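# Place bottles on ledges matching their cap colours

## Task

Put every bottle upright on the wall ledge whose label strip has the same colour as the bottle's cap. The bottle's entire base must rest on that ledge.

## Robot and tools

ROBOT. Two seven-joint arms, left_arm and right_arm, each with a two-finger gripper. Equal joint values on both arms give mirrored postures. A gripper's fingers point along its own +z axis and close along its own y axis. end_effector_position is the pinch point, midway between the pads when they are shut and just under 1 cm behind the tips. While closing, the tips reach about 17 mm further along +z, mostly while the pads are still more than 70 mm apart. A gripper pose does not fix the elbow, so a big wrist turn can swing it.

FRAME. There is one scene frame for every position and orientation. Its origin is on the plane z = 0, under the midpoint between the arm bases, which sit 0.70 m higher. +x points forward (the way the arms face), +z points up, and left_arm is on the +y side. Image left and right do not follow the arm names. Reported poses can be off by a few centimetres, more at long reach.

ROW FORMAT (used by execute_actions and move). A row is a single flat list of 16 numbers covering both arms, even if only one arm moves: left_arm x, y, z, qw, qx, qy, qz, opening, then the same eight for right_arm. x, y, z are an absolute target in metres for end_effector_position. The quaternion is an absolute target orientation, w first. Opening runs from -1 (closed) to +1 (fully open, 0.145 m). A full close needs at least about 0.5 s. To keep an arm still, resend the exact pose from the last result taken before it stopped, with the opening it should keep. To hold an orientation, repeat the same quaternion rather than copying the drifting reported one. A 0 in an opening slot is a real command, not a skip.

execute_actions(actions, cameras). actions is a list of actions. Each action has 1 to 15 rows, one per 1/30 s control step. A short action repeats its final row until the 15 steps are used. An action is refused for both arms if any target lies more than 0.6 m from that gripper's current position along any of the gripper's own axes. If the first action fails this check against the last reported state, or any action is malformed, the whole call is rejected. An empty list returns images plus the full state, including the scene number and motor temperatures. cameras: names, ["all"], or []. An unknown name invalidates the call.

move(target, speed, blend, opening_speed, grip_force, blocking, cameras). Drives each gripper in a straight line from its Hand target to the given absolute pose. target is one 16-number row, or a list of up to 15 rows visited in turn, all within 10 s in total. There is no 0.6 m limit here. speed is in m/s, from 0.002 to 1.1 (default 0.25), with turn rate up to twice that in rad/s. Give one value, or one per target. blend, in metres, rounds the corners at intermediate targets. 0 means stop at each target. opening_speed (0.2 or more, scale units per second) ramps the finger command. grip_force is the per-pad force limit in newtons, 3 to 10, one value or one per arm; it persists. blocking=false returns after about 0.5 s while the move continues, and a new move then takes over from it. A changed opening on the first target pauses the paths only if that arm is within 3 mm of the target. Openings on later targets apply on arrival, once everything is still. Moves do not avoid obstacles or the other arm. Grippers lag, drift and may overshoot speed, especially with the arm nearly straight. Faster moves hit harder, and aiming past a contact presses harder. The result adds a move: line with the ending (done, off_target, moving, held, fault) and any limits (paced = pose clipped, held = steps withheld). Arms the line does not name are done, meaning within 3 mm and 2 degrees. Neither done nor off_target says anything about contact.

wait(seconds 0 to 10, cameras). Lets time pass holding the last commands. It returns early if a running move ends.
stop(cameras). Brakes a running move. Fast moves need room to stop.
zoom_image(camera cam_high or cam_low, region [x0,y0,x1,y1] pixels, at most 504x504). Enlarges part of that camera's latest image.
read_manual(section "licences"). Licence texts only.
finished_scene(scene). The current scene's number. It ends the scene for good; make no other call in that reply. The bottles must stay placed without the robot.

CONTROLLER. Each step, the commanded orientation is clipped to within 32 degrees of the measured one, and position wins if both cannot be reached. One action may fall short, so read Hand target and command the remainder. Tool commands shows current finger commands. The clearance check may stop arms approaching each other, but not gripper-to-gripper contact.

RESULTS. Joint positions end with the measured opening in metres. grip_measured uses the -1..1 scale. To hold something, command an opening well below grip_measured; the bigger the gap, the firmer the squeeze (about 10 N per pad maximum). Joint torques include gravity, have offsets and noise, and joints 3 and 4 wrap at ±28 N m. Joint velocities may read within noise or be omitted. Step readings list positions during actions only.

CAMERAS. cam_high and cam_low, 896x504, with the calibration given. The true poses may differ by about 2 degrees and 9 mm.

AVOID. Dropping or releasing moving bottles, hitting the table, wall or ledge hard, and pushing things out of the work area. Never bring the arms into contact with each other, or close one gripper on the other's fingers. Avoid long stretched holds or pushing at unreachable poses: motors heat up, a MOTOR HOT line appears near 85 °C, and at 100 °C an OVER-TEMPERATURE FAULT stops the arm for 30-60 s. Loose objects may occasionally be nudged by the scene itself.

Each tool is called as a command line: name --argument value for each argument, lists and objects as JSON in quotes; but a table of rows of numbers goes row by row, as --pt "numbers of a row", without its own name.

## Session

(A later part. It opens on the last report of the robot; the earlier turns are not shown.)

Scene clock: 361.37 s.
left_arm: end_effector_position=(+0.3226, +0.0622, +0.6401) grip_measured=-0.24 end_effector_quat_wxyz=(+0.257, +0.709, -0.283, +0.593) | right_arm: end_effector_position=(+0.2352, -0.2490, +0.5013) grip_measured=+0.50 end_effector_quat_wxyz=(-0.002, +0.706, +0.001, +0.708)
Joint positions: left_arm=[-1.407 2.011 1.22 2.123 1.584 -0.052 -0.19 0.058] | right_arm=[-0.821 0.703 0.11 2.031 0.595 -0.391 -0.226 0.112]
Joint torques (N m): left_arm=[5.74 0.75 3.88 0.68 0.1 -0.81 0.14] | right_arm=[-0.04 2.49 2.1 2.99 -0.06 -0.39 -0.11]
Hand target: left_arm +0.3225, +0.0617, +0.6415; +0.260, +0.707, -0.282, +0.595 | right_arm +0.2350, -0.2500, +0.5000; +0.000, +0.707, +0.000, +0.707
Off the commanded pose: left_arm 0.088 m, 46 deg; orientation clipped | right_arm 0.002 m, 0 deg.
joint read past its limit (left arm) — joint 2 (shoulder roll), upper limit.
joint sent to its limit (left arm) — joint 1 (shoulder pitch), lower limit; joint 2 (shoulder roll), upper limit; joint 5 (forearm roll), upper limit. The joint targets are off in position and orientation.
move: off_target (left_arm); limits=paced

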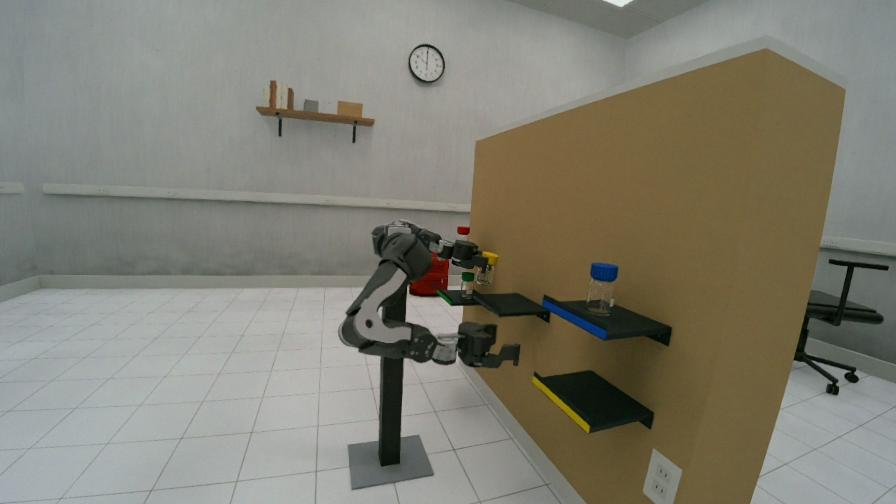

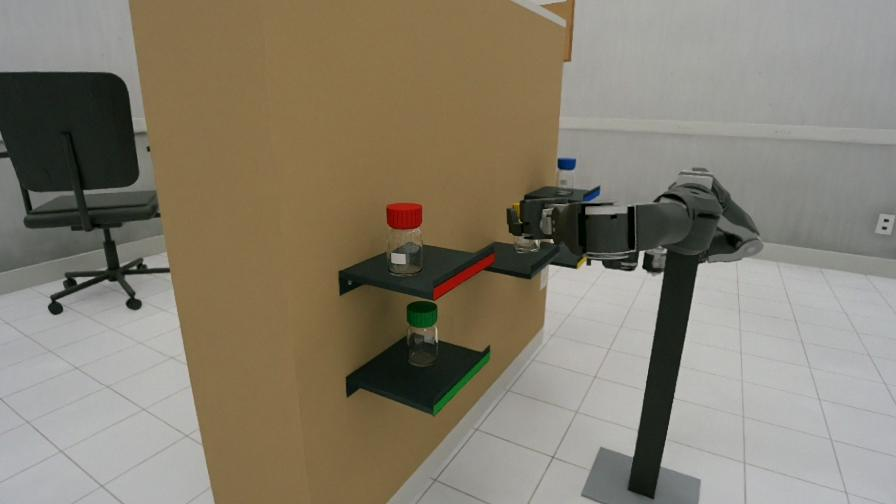

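move --pt "0.3 0.12 0.69 0 0.7071 0 0.7071 -0.8 0.235 -0.25 0.5 0 0.7071 0 0.7071 0.5" --pt "0.24 0.2 0.66 0 0.7071 0 0.7071 -0.8 0.235 -0.25 0.5 0 0.7071 0 0.7071 0.5" --pt "0.24 0.22 0.5 0 0.7071 0 0.7071 -0.8 0.235 -0.25 0.5 0 0.7071 0 0.7071 0.5" --pt "0.24 0.17 0.47 0 0.7071 0 0.7071 -0.8 0.235 -0.25 0.5 0 0.7071 0 0.7071 0.5" --speed 0.2 --blend '[0.02,0.03,0.02,0]' --cameras '["all"]'

zoom_image --camera "cam_low" --region '[430, 210, 680, 400]'

Scene clock: 379.67 s.
left_arm: end_effector_position=(+0.2394, +0.1713, +0.4700) grip_measured=-0.24 end_effector_quat_wxyz=(+0.115, +0.837, -0.116, +0.523) | right_arm: end_effector_position=(+0.2352, -0.2490, +0.5013) grip_measured=+0.50 end_effector_quat_wxyz=(-0.002, +0.706, +0.001, +0.708)
Joint positions: left_arm=[-1.407 2.011 0.219 2.192 1.226 -0.717 -0.724 0.058] | right_arm=[-0.821 0.703 0.11 2.031 0.595 -0.391 -0.226 0.112]
Joint torques (N m): left_arm=[3.71 0.96 1.72 2.09 -0.24 -0.65 0.29] | right_arm=[0.15 2.49 2.04 2.96 -0.06 -0.4 -0.1]
Hand target: left_arm +0.2399, +0.1705, +0.4706; +0.119, +0.835, -0.116, +0.525 | right_arm +0.2350, -0.2500, +0.5000; +0.000, +0.707, +0.000, +0.707
Off the commanded pose: left_arm 0.001 m, 32 deg | right_arm 0.002 m, 0 deg.
joint sent to its limit (left arm) — joint 1 (shoulder pitch), lower limit; joint 2 (shoulder roll), upper limit. The joint targets are off in orientation, not in position.
move: off_target (left_arm)

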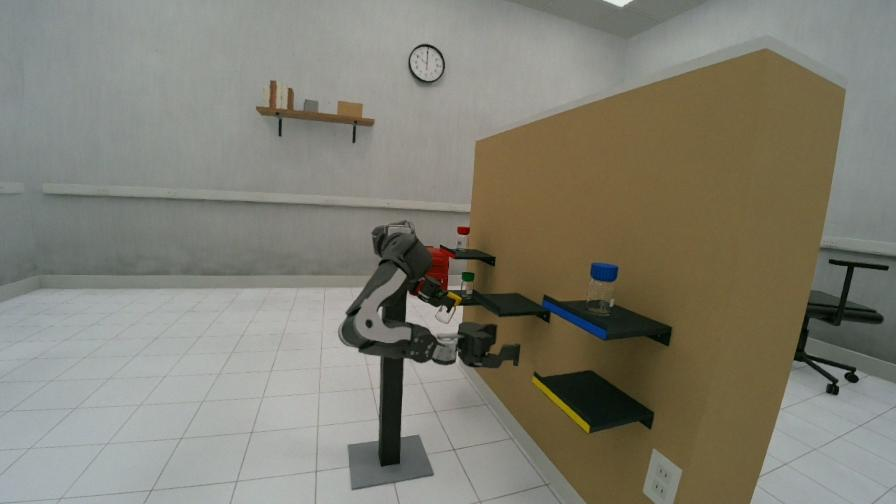

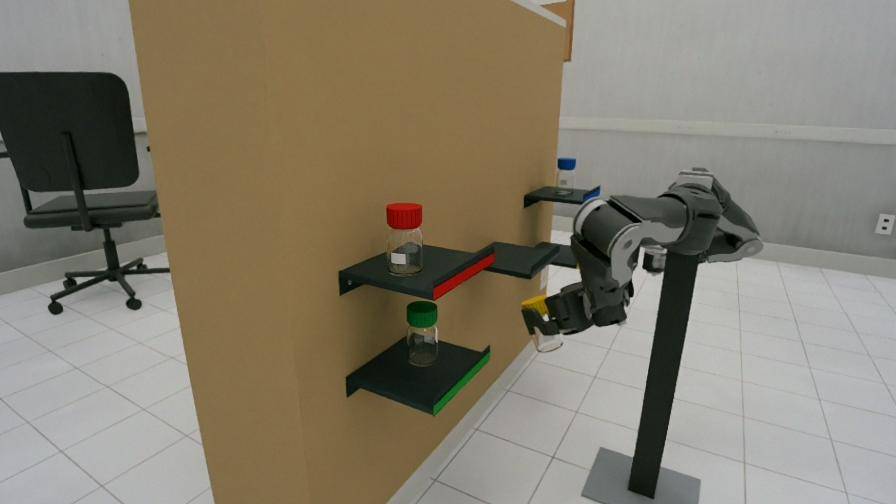

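Scaled by 2.016 from the camera's 896x504 image, which has a finer 1280x720 frame.

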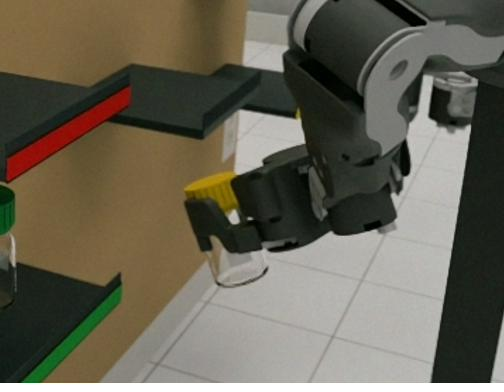

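move --pt "0.42 0.2 0.385 0 0.7071 0 0.7071 -0.8 0.235 -0.25 0.5 0 0.7071 0 0.7071 0.5" --speed 0.12 --cameras '["all"]'

zoom_image --camera "cam_low" --region '[430, 210, 680, 400]'

Scene clock: 396.87 s.
left_arm: end_effector_position=(+0.3447, +0.2353, +0.4580) grip_measured=-0.24 end_effector_quat_wxyz=(+0.066, +0.872, -0.191, +0.446) | right_arm: end_effector_position=(+0.2352, -0.2490, +0.5013) grip_measured=+0.50 end_effector_quat_wxyz=(-0.002, +0.706, +0.001, +0.708)
Joint positions: left_arm=[-1.407 2.011 0.611 1.666 1.585 -0.175 -0.108 0.058] | right_arm=[-0.821 0.703 0.11 2.031 0.595 -0.391 -0.226 0.112]
Joint torques (N m): left_arm=[6.08 1.12 3.21 0.43 0.13 -0.64 0.2] | right_arm=[0.17 2.33 2.07 2.97 -0.08 -0.39 -0.12]
Hand target: left_arm +0.3449, +0.2340, +0.4585; +0.069, +0.871, -0.191, +0.447 | right_arm +0.2350, -0.2500, +0.5000; +0.000, +0.707, +0.000, +0.707
Off the commanded pose: left_arm 0.111 m, 43 deg; orientation clipped | right_arm 0.002 m, 0 deg.
joint read past its limit (left arm) — joint 2 (shoulder roll), upper limit.
joint sent to its limit (left arm) — joint 1 (shoulder pitch), lower limit; joint 2 (shoulder roll), upper limit; joint 5 (forearm roll), upper limit. The joint targets are off in position and orientation.
move: off_target (left_arm); limits=paced

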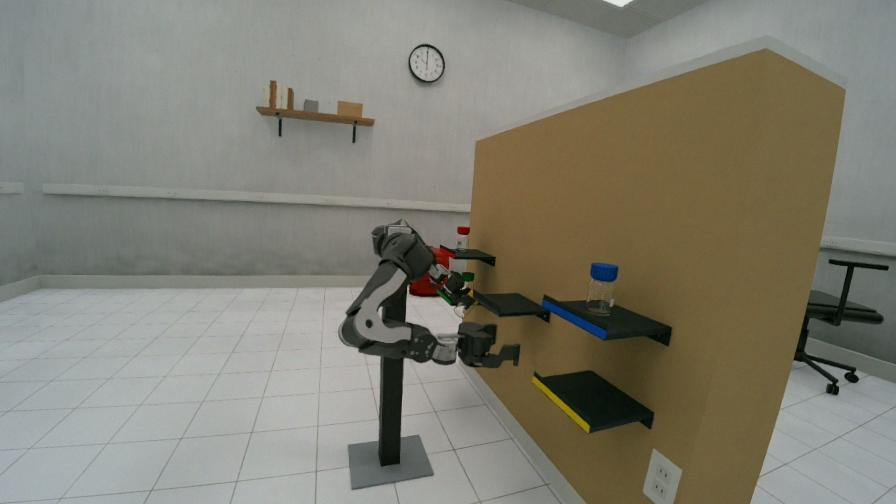

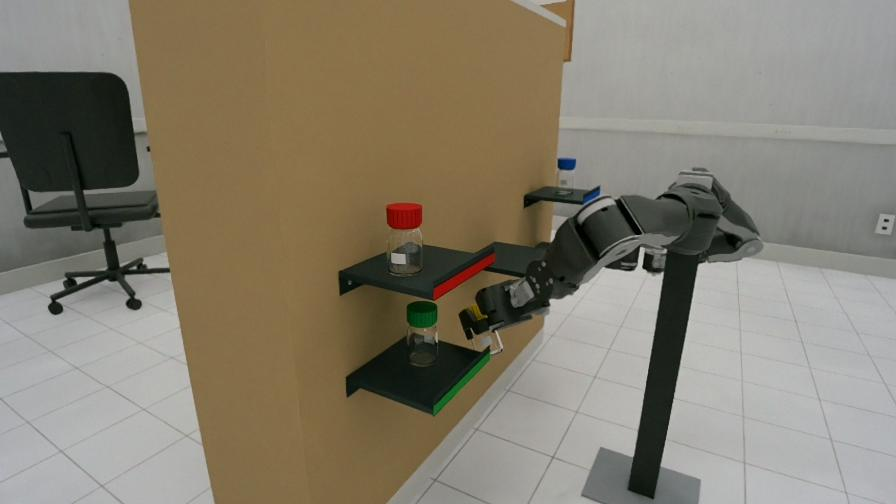

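Scaled by 2.016 from the camera's 896x504 image, which has a finer 1280x720 frame.

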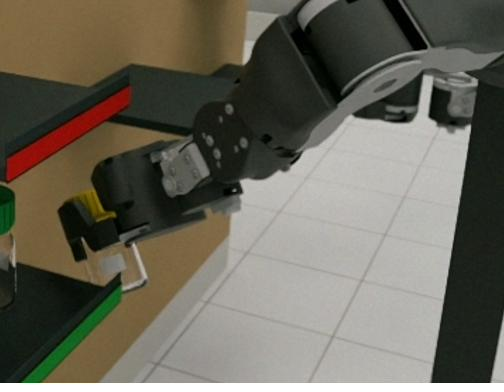

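move --pt "0.25 0.25 0.5 0 0.7071 0 0.7071 -0.8 0.235 -0.25 0.5 0 0.7071 0 0.7071 0.5" --pt "0.24 0.36 0.545 0 0.7071 0 0.7071 -0.8 0.235 -0.25 0.5 0 0.7071 0 0.7071 0.5" --pt "0.235 0.3 0.5 0 0.7071 0 0.7071 -0.8 0.235 -0.25 0.5 0 0.7071 0 0.7071 0.5" --pt "0.235 0.25 0.48 0 0.7071 0 0.7071 -0.8 0.235 -0.25 0.5 0 0.7071 0 0.7071 0.5" --speed 0.17 --blend '[0.02,0,0.02,0]' --cameras '["all"]'

zoom_image --camera "cam_low" --region '[430, 210, 680, 400]'

Scene clock: 414.73 s.
left_arm: end_effector_position=(+0.2339, +0.2494, +0.4771) grip_measured=-0.24 end_effector_quat_wxyz=(+0.001, +0.712, -0.002, +0.703) | right_arm: end_effector_position=(+0.2352, -0.2490, +0.5013) grip_measured=+0.50 end_effector_quat_wxyz=(-0.002, +0.706, +0.001, +0.708)
Joint positions: left_arm=[-0.748 0.935 -0.16 1.931 0.617 -0.586 -0.458 0.058] | right_arm=[-0.821 0.703 0.11 2.031 0.595 -0.391 -0.226 0.112]
Joint torques (N m): left_arm=[1.2 2.99 2.22 4.51 -0.2 -0.76 -0.03] | right_arm=[-0.01 2.47 2.09 3.03 -0.06 -0.36 -0.11]
Hand target: left_arm +0.2349, +0.2500, +0.4799; +0.000, +0.707, +0.000, +0.707 | right_arm +0.2350, -0.2500, +0.5000; +0.000, +0.707, +0.000, +0.707
Off the commanded pose: left_arm 0.003 m, 1 deg | right_arm 0.002 m, 0 deg.
move: done

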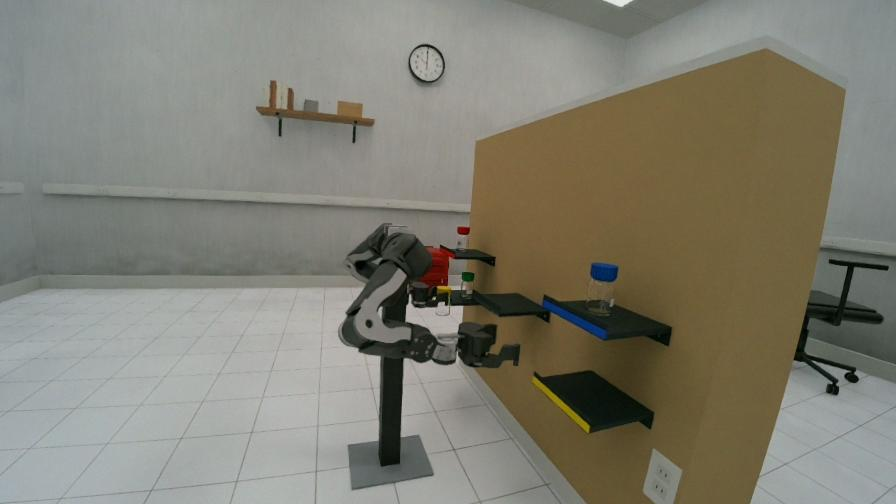

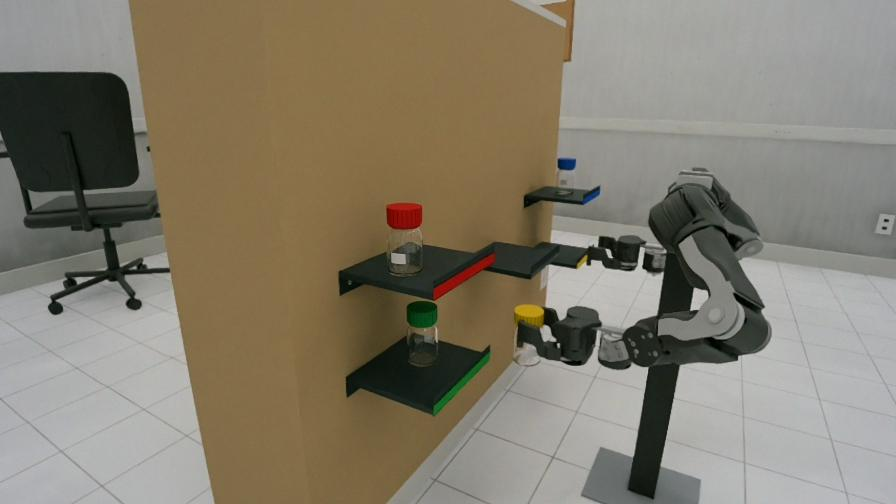

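Scaled by 2.016 from the camera's 896x504 image, which has a finer 1280x720 frame.

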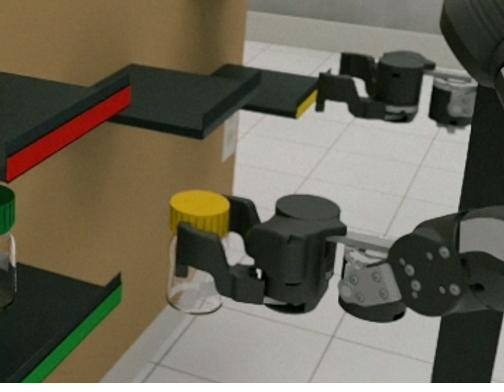

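move --pt "0.24 0.2 0.46 0 0.7071 0 0.7071 -0.8 0.235 -0.25 0.5 0 0.7071 0 0.7071 0.5" --pt "0.34 0.2 0.47 0 0.7071 0 0.7071 -0.8 0.235 -0.25 0.5 0 0.7071 0 0.7071 0.5" --pt "0.375 0.19 0.625 0 0.7071 0 0.7071 -0.8 0.235 -0.25 0.5 0 0.7071 0 0.7071 0.5" --pt "0.377 -0.005 0.625 0 0.7071 0 0.7071 -0.8 0.235 -0.25 0.5 0 0.7071 0 0.7071 0.5" --pt "0.377 -0.005 0.612 0 0.7071 0 0.7071 -0.8 0.235 -0.25 0.5 0 0.7071 0 0.7071 0.5" --speed '[0.17,0.17,0.17,0.15,0.05]' --blend '[0.02,0.02,0.02,0,0]' --cameras '["all"]'

zoom_image --camera "cam_low" --region '[400, 160, 650, 330]'

zoom_image --camera "cam_high" --region '[420, 230, 560, 330]'

Scene clock: 431.97 s.
left_arm: end_effector_position=(+0.3767, -0.0053, +0.6123) grip_measured=-0.24 end_effector_quat_wxyz=(+0.001, +0.709, +0.000, +0.705) | right_arm: end_effector_position=(+0.2352, -0.2490, +0.5013) grip_measured=+0.50 end_effector_quat_wxyz=(-0.002, +0.706, +0.001, +0.708)
Joint positions: left_arm=[0.545 0.01 -0.856 1.755 0.477 0.507 -1.018 0.058] | right_arm=[-0.821 0.703 0.11 2.031 0.595 -0.391 -0.226 0.112]
Joint torques (N m): left_arm=[7.16 -1.94 0.51 3.78 -0.44 -0.6 0.11] | right_arm=[0.04 2.39 2.04 3.03 -0.08 -0.37 -0.11]
Hand target: left_arm +0.3770, -0.0050, +0.6120; +0.000, +0.707, +0.000, +0.707 | right_arm +0.2350, -0.2500, +0.5000; +0.000, +0.707, +0.000, +0.707
Off the commanded pose: left_arm 0.001 m, 0 deg | right_arm 0.002 m, 0 deg.
move: done

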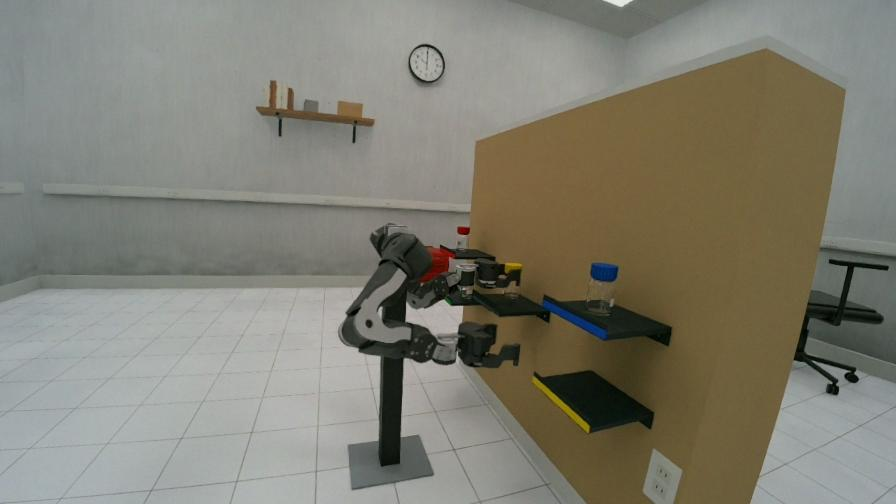

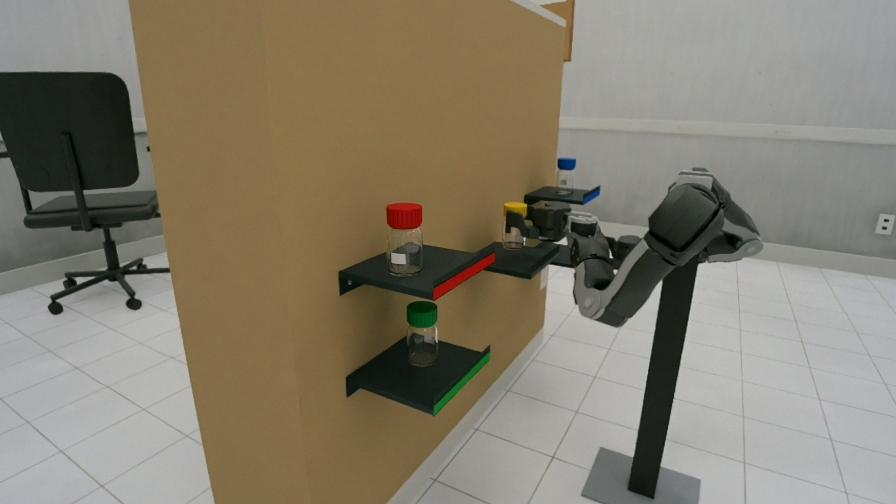

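Scaled by 2.016 from the camera's 896x504 image, which has a finer 1280x720 frame.

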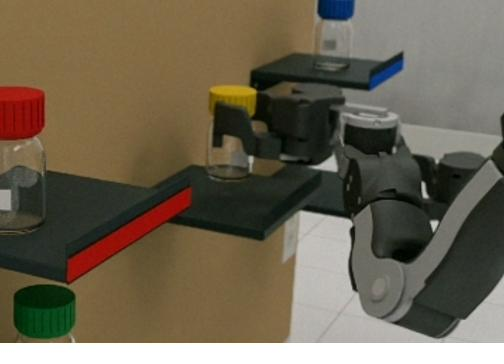

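Scaled by 3.600 from the camera's 896x504 image, which has a finer 1280x720 frame.

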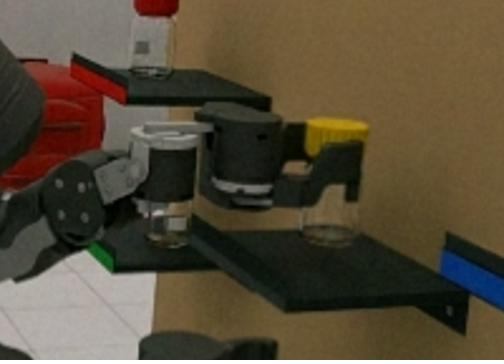

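Lower to contact.

move --target '[0.377,-0.005,0.594,0,0.7071,0,0.7071,-0.8,0.235,-0.25,0.5,0,0.7071,0,0.7071,0.5]' --speed 0.03

Scene clock: 437.30 s.
left_arm: end_effector_position=(+0.3768, -0.0050, +0.5947) grip_measured=-0.24 end_effector_quat_wxyz=(+0.001, +0.708, +0.000, +0.706) | right_arm: end_effector_position=(+0.2352, -0.2490, +0.5013) grip_measured=+0.50 end_effector_quat_wxyz=(-0.002, +0.706, +0.001, +0.708)
Joint positions: left_arm=[0.524 0.04 -0.891 1.72 0.472 0.426 -1.018 0.058] | right_arm=[-0.821 0.703 0.11 2.031 0.595 -0.391 -0.226 0.112]
Joint torques (N m): left_arm=[6.95 -1.94 0.58 3.88 -0.44 -0.63 0.12] | right_arm=[0.15 2.44 1.88 2.95 -0.04 -0.37 -0.1]
Hand target: left_arm +0.3770, -0.0049, +0.5940; +0.000, +0.707, +0.000, +0.707 | right_arm +0.2350, -0.2500, +0.5000; +0.000, +0.707, +0.000, +0.707
Off the commanded pose: left_arm 0.001 m, 0 deg | right_arm 0.002 m, 0 deg.
move: done

move --target '[0.377,-0.005,0.582,0,0.7071,0,0.7071,-0.8,0.235,-0.25,0.5,0,0.7071,0,0.7071,0.5]' --speed 0.03 --cameras '["all"]'

zoom_image --camera "cam_low" --region '[400, 160, 650, 330]'

zoom_image --camera "cam_high" --region '[420, 230, 560, 330]'

Scene clock: 447.83 s.
left_arm: end_effector_position=(+0.3766, -0.0051, +0.5911) grip_measured=-0.24 end_effector_quat_wxyz=(+0.002, +0.697, +0.004, +0.717) | right_arm: end_effector_position=(+0.2352, -0.2490, +0.5013) grip_measured=+0.50 end_effector_quat_wxyz=(-0.002, +0.706, +0.001, +0.708)
Joint positions: left_arm=[0.511 0.049 -0.906 1.7 0.44 0.365 -1.009 0.058] | right_arm=[-0.821 0.703 0.11 2.031 0.595 -0.391 -0.226 0.112]
Joint torques (N m): left_arm=[4.73 -1.62 0.92 2.56 0.05 -0.25 0.21] | right_arm=[0.15 2.44 2.1 2.91 -0.06 -0.37 -0.11]
Hand target: left_arm +0.3768, -0.0050, +0.5821; +0.000, +0.707, +0.000, +0.707 | right_arm +0.2350, -0.2500, +0.5000; +0.000, +0.707, +0.000, +0.707
Off the commanded pose: left_arm 0.009 m, 2 deg | right_arm 0.002 m, 0 deg.
move: off_target (left_arm)

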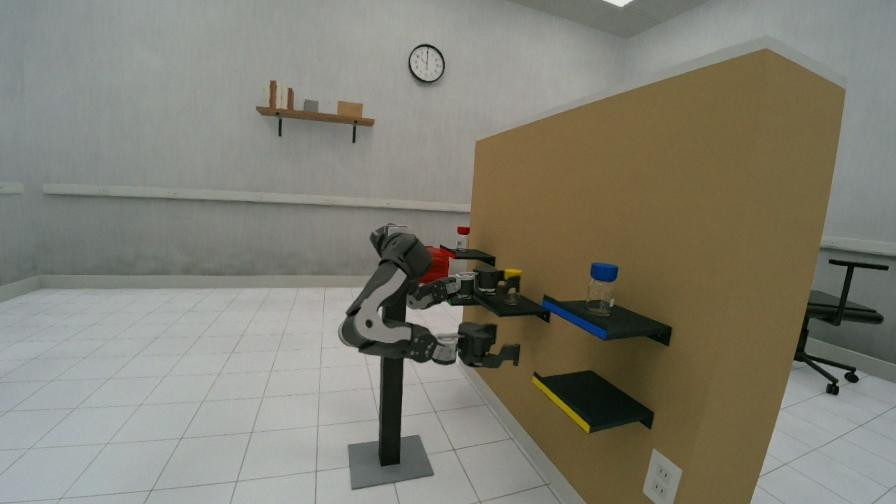

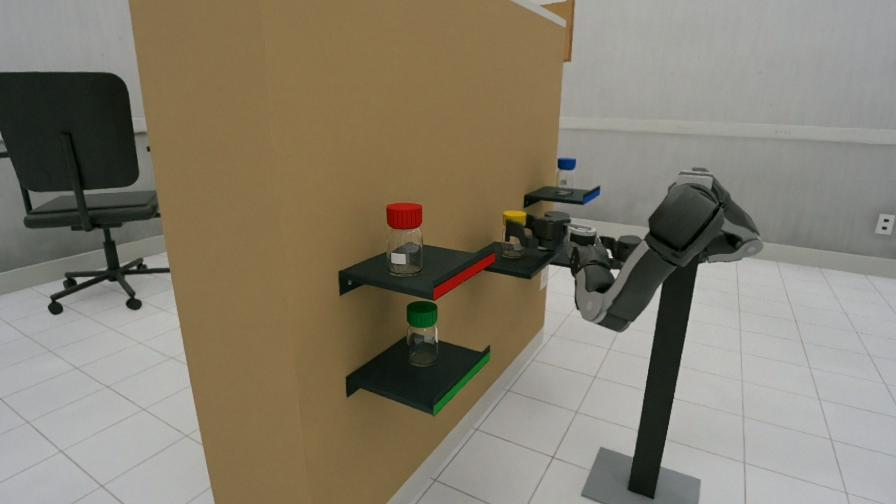

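Scaled by 2.016 from the camera's 896x504 image, which has a finer 1280x720 frame.

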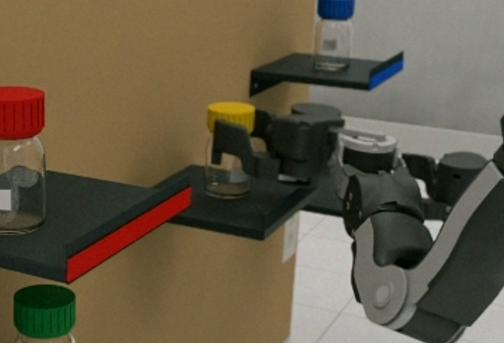

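Scaled by 3.600 from the camera's 896x504 image, which has a finer 1280x720 frame.

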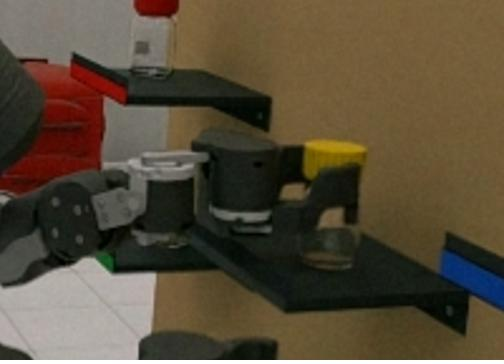

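move --pt "0.377 -0.005 0.592 0 0.7071 0 0.7071 0.3 0.235 -0.25 0.5 0 0.7071 0 0.7071 0.5" --pt "0.25 0.0 0.6 0 0.7071 0 0.7071 0.3 0.235 -0.25 0.5 0 0.7071 0 0.7071 0.5" --pt "0.24 0.22 0.5 0 0.7071 0 0.7071 0.3 0.235 -0.2 0.5 0 0.7071 0 0.7071 0.5" --pt "0.24 0.25 0.5 0 0.7071 0 0.7071 0.3 0.24 -0.05 0.598 0 0.7071 0 0.7071 0.5" --pt "0.24 0.25 0.5 0 0.7071 0 0.7071 0.3 0.33 -0.005 0.598 0 0.7071 0 0.7071 0.4" --speed '[0.05,0.12,0.25,0.2,0.15]' --blend '[0,0.02,0.03,0.02,0]' --opening_speed 1.5 --cameras '["all"]'

zoom_image --camera "cam_low" --region '[400, 160, 650, 330]'

zoom_image --camera "cam_high" --region '[420, 230, 560, 330]'

Scene clock: 475.07 s.
left_arm: end_effector_position=(+0.2401, +0.2497, +0.5011) grip_measured=+0.30 end_effector_quat_wxyz=(-0.001, +0.707, -0.001, +0.707) | right_arm: end_effector_position=(+0.3303, -0.0049, +0.5984) grip_measured=+0.40 end_effector_quat_wxyz=(+0.000, +0.707, +0.001, +0.707)
Joint positions: left_arm=[-0.417 1.358 -0.693 2.024 0.65 -0.786 -0.895 0.098] | right_arm=[0.102 -0.178 -0.678 1.954 -0.089 0.574 -0.644 0.105]
Joint torques (N m): left_arm=[1.41 4.02 1.77 2.24 -0.12 -0.51 0.24] | right_arm=[3.15 -3.44 -1.05 3.7 -0.12 -0.43 -0.15]
Hand target: left_arm +0.2400, +0.2500, +0.5000; +0.000, +0.707, +0.000, +0.707 | right_arm +0.3300, -0.0050, +0.5980; +0.000, +0.707, +0.000, +0.707
Off the commanded pose: left_arm 0.001 m, 0 deg | right_arm 0.000 m, 0 deg.
joint read past its limit (right arm) — joint 2 (shoulder roll), lower limit.
joint sent to its limit (left arm) — joint 6 (wrist pitch), lower limit. The joint targets still meet the commanded pose.
joint sent to its limit (right arm) — joint 2 (shoulder roll), lower limit. The joint targets still meet the commanded pose.
move: done

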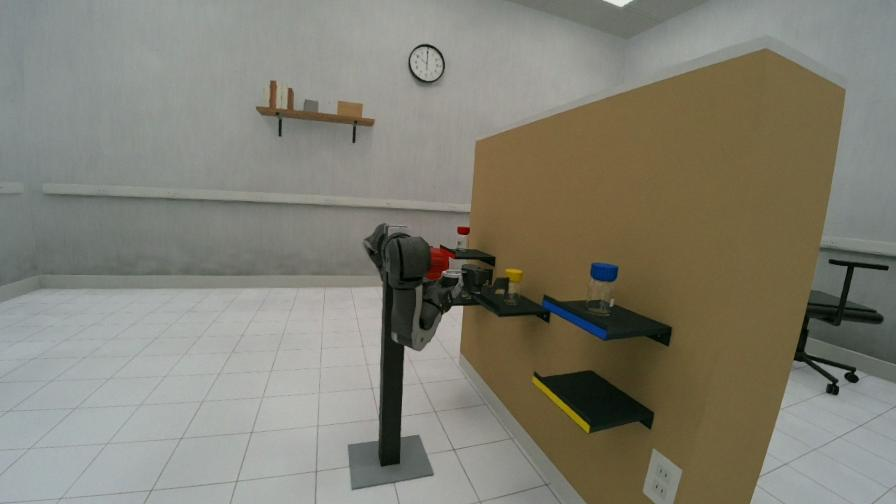

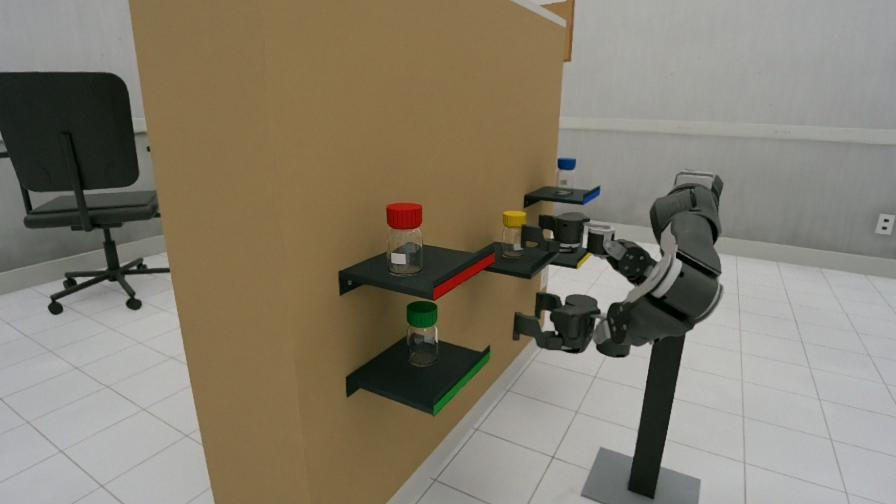

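Scaled by 2.016 from the camera's 896x504 image, which has a finer 1280x720 frame.

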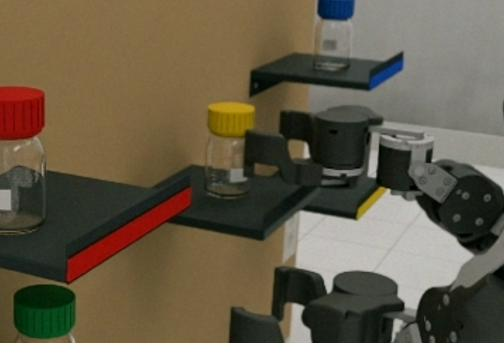

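Scaled by 3.600 from the camera's 896x504 image, which has a finer 1280x720 frame.

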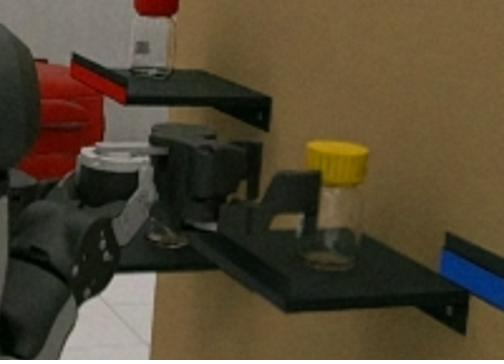

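move --pt "0.24 0.25 0.5 0 0.7071 0 0.7071 0.3 0.378 -0.005 0.597 0 0.7071 0 0.7071 0.4" --pt "0.24 0.25 0.5 0 0.7071 0 0.7071 0.3 0.378 -0.005 0.597 0 0.7071 0 0.7071 -0.8" --pt "0.24 0.25 0.5 0 0.7071 0 0.7071 0.3 0.378 -0.005 0.617 0 0.7071 0 0.7071 -0.8" --pt "0.24 0.25 0.5 0 0.7071 0 0.7071 0.3 0.378 -0.2 0.612 0 0.7071 0 0.7071 -0.8" --pt "0.24 0.25 0.5 0 0.7071 0 0.7071 0.3 0.378 -0.2 0.53 0 0.7071 0 0.7071 -0.8" --speed '[0.12,0.12,0.12,0.17,0.15]' --blend '[0,0,0.005,0.01,0]' --opening_speed 2 --cameras '["all"]'

zoom_image --camera "cam_high" --region '[430, 220, 690, 440]'

Scene clock: 493.80 s.
left_arm: end_effector_position=(+0.2401, +0.2497, +0.5011) grip_measured=+0.30 end_effector_quat_wxyz=(-0.001, +0.707, -0.001, +0.707) | right_arm: end_effector_position=(+0.3777, -0.2018, +0.5262) grip_measured=-0.24 end_effector_quat_wxyz=(+0.002, +0.713, -0.003, +0.701)
Joint positions: left_arm=[-0.417 1.358 -0.693 2.024 0.65 -0.786 -0.895 0.098] | right_arm=[0.021 0.383 -0.097 1.77 0.393 0.186 -0.173 0.058]
Joint torques (N m): left_arm=[1.41 4.02 1.77 2.24 -0.11 -0.51 0.23] | right_arm=[4.34 2.44 1.17 4.68 -0.07 -0.81 0.16]
Hand target: left_arm +0.2400, +0.2500, +0.5000; +0.000, +0.707, +0.000, +0.707 | right_arm +0.3780, -0.2001, +0.5300; +0.000, +0.707, +0.000, +0.707
Off the commanded pose: left_arm 0.001 m, 0 deg | right_arm 0.004 m, 1 deg.
joint sent to its limit (left arm) — joint 6 (wrist pitch), lower limit. The joint targets still meet the commanded pose.
move: off_target (right_arm)

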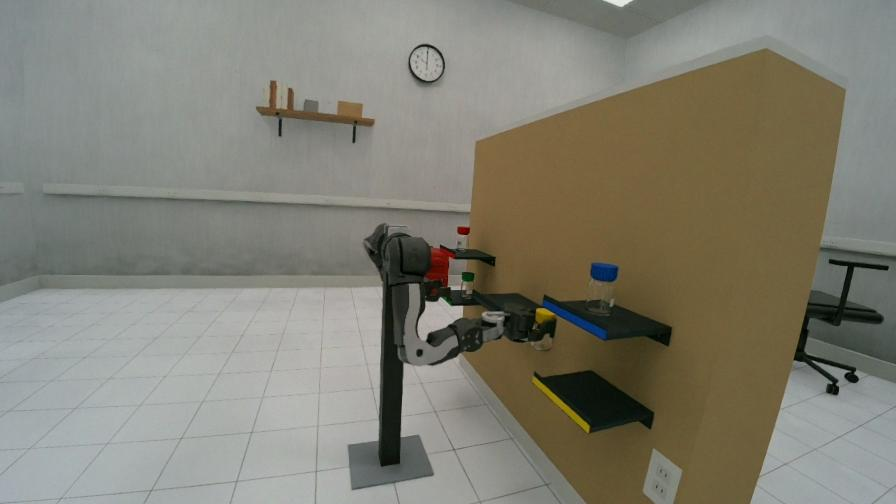

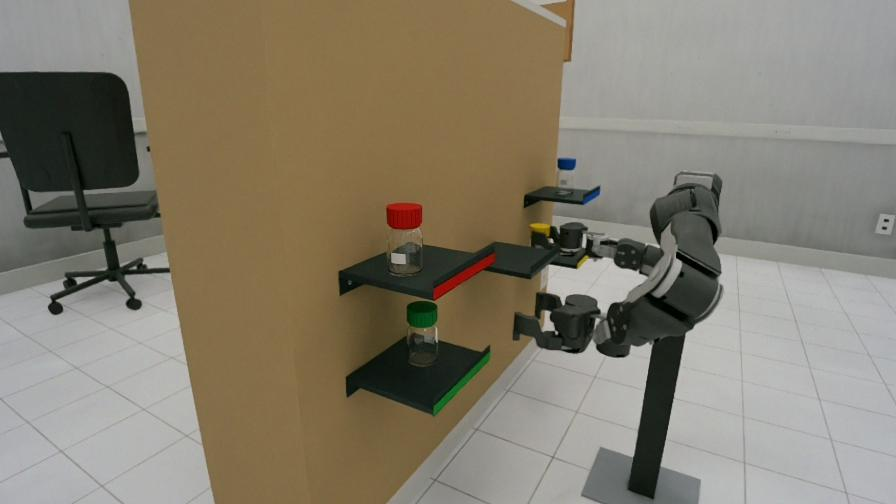

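Scaled by 1.938 from the camera's 896x504 image, which has a finer 1280x720 frame.

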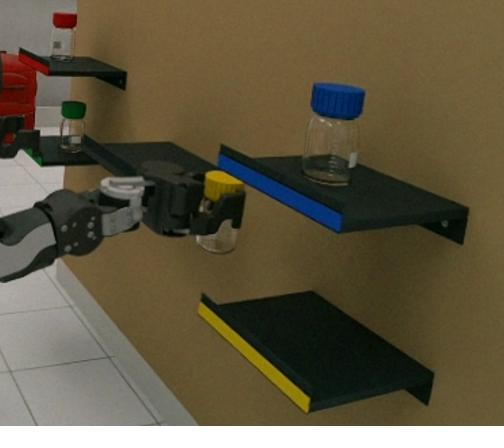

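Slide sideways over the yellow ledge, lower to contact.

move --pt "0.24 0.25 0.5 0 0.7071 0 0.7071 0.3 0.381 -0.385 0.525 0 0.7071 0 0.7071 -0.8" --pt "0.24 0.25 0.5 0 0.7071 0 0.7071 0.3 0.381 -0.385 0.505 0 0.7071 0 0.7071 -0.8" --pt "0.24 0.25 0.5 0 0.7071 0 0.7071 0.3 0.381 -0.385 0.486 0 0.7071 0 0.7071 -0.8" --speed '[0.15,0.1,0.03]' --cameras '["all"]'

zoom_image --camera "cam_high" --region '[510, 300, 690, 440]'

Scene clock: 506.03 s.
left_arm: end_effector_position=(+0.2401, +0.2497, +0.5011) grip_measured=+0.30 end_effector_quat_wxyz=(-0.001, +0.707, -0.001, +0.707) | right_arm: end_effector_position=(+0.3823, -0.3873, +0.4982) grip_measured=-0.24 end_effector_quat_wxyz=(+0.004, +0.692, +0.001, +0.722)
Joint positions: left_arm=[-0.417 1.358 -0.693 2.024 0.65 -0.786 -0.895 0.098] | right_arm=[0.163 0.699 0.138 1.025 0.676 -0.222 0.444 0.058]
Joint torques (N m): left_arm=[1.41 4.02 1.78 2.24 -0.12 -0.51 0.24] | right_arm=[2.62 5.71 0.14 2 0.11 0.22 -0.01]
Hand target: left_arm +0.2400, +0.2500, +0.5000; +0.000, +0.707, +0.000, +0.707 | right_arm +0.3807, -0.3850, +0.4861; +0.000, +0.707, +0.000, +0.707
Off the commanded pose: left_arm 0.001 m, 0 deg | right_arm 0.012 m, 2 deg.
joint sent to its limit (left arm) — joint 6 (wrist pitch), lower limit. The joint targets still meet the commanded pose.
move: off_target (right_arm)

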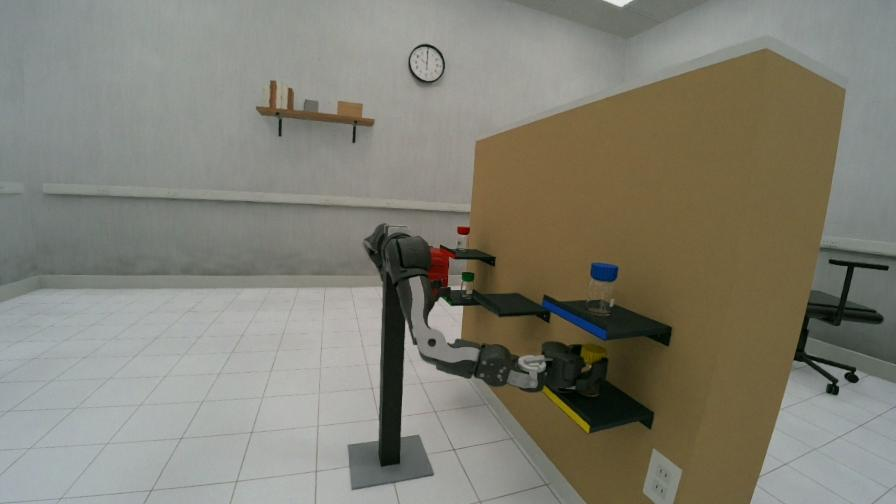

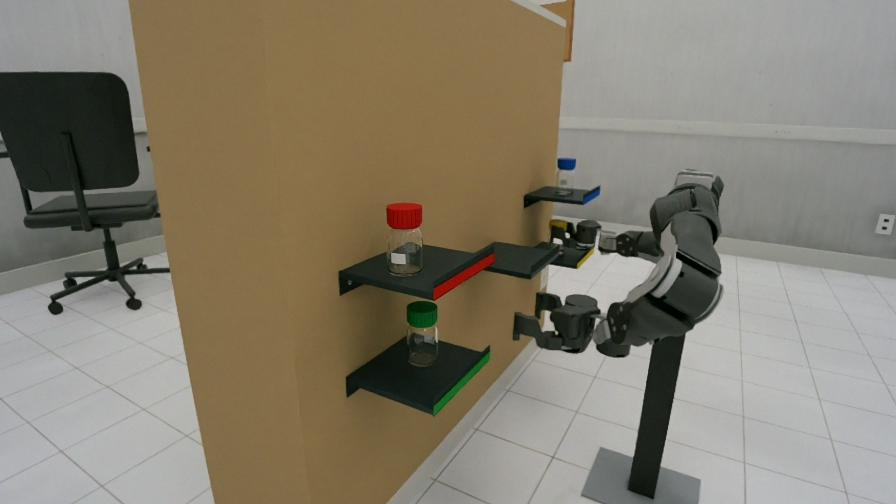

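Scaled by 2.800 from the camera's 896x504 image, which has a finer 1280x720 frame.

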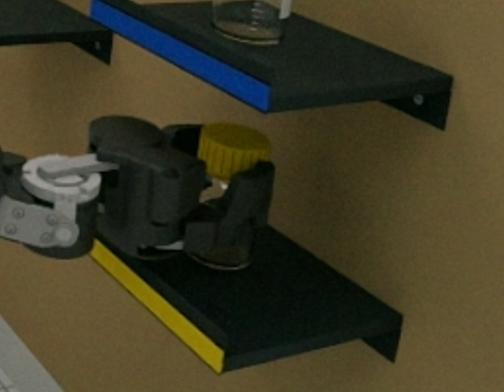

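Contact. Release and retreat.

move --pt "0.24 0.25 0.5 0 0.7071 0 0.7071 0.3 0.382 -0.386 0.497 0 0.7071 0 0.7071 0.3" --pt "0.24 0.25 0.5 0 0.7071 0 0.7071 0.3 0.25 -0.386 0.503 0 0.7071 0 0.7071 0.3" --speed '[0.05,0.12]' --opening_speed 1.5 --cameras '["all"]'

zoom_image --camera "cam_high" --region '[430, 220, 690, 440]'

zoom_image --camera "cam_low" --region '[330, 180, 580, 430]'

Scene clock: 516.07 s.
left_arm: end_effector_position=(+0.2401, +0.2497, +0.5011) grip_measured=+0.30 end_effector_quat_wxyz=(-0.001, +0.707, -0.001, +0.707) | right_arm: end_effector_position=(+0.2499, -0.3864, +0.5013) grip_measured=+0.30 end_effector_quat_wxyz=(+0.001, +0.709, -0.002, +0.705)
Joint positions: left_arm=[-0.417 1.358 -0.693 2.024 0.65 -0.786 -0.895 0.098] | right_arm=[-0.597 0.646 0.578 1.527 0.837 -0.222 0.49 0.098]
Joint torques (N m): left_arm=[1.41 4.02 1.78 2.24 -0.12 -0.51 0.23] | right_arm=[0.46 5.6 3.81 3.29 0.44 -0.45 0.15]
Hand target: left_arm +0.2400, +0.2500, +0.5000; +0.000, +0.707, +0.000, +0.707 | right_arm +0.2500, -0.3860, +0.5030; +0.000, +0.707, +0.000, +0.707
Off the commanded pose: left_arm 0.001 m, 0 deg | right_arm 0.002 m, 0 deg.
joint sent to its limit (left arm) — joint 6 (wrist pitch), lower limit. The joint targets still meet the commanded pose.
move: done

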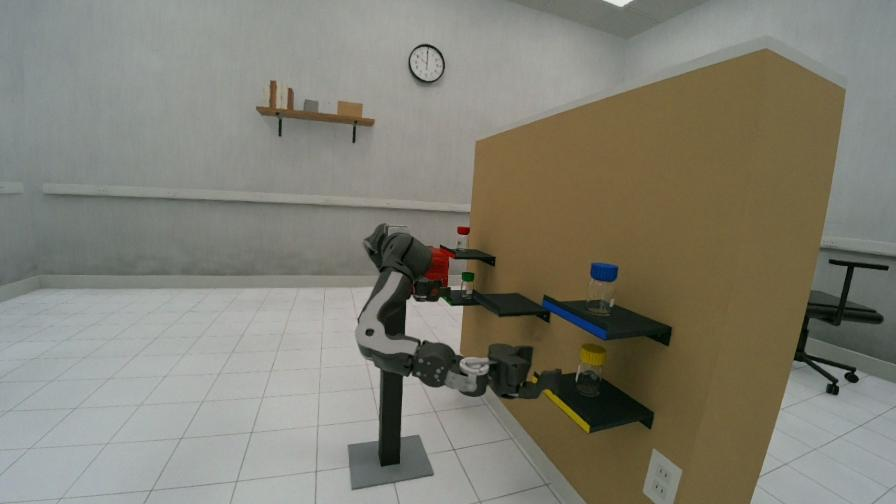

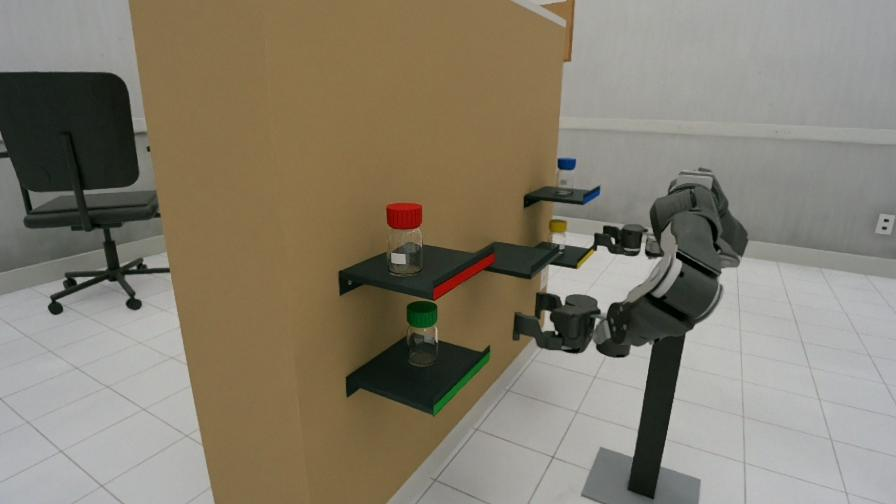

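Scaled by 1.938 from the camera's 896x504 image, which has a finer 1280x720 frame.

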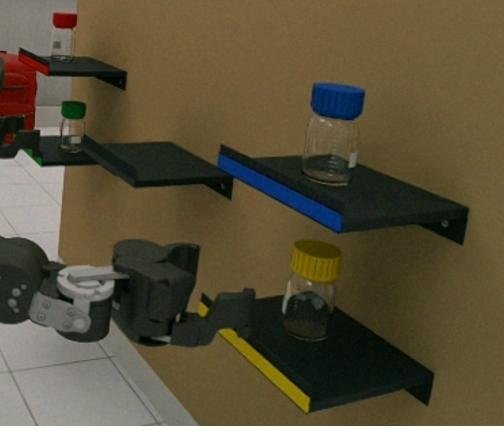

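Scaled by 2.016 from the camera's 896x504 image, which has a finer 1280x720 frame.

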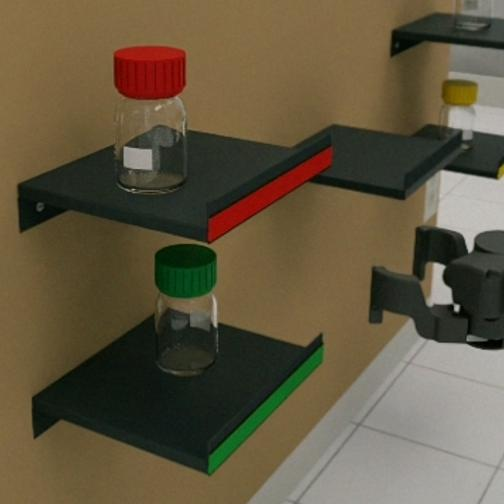

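finished_scene --scene 2

The scene is finished: the task was done.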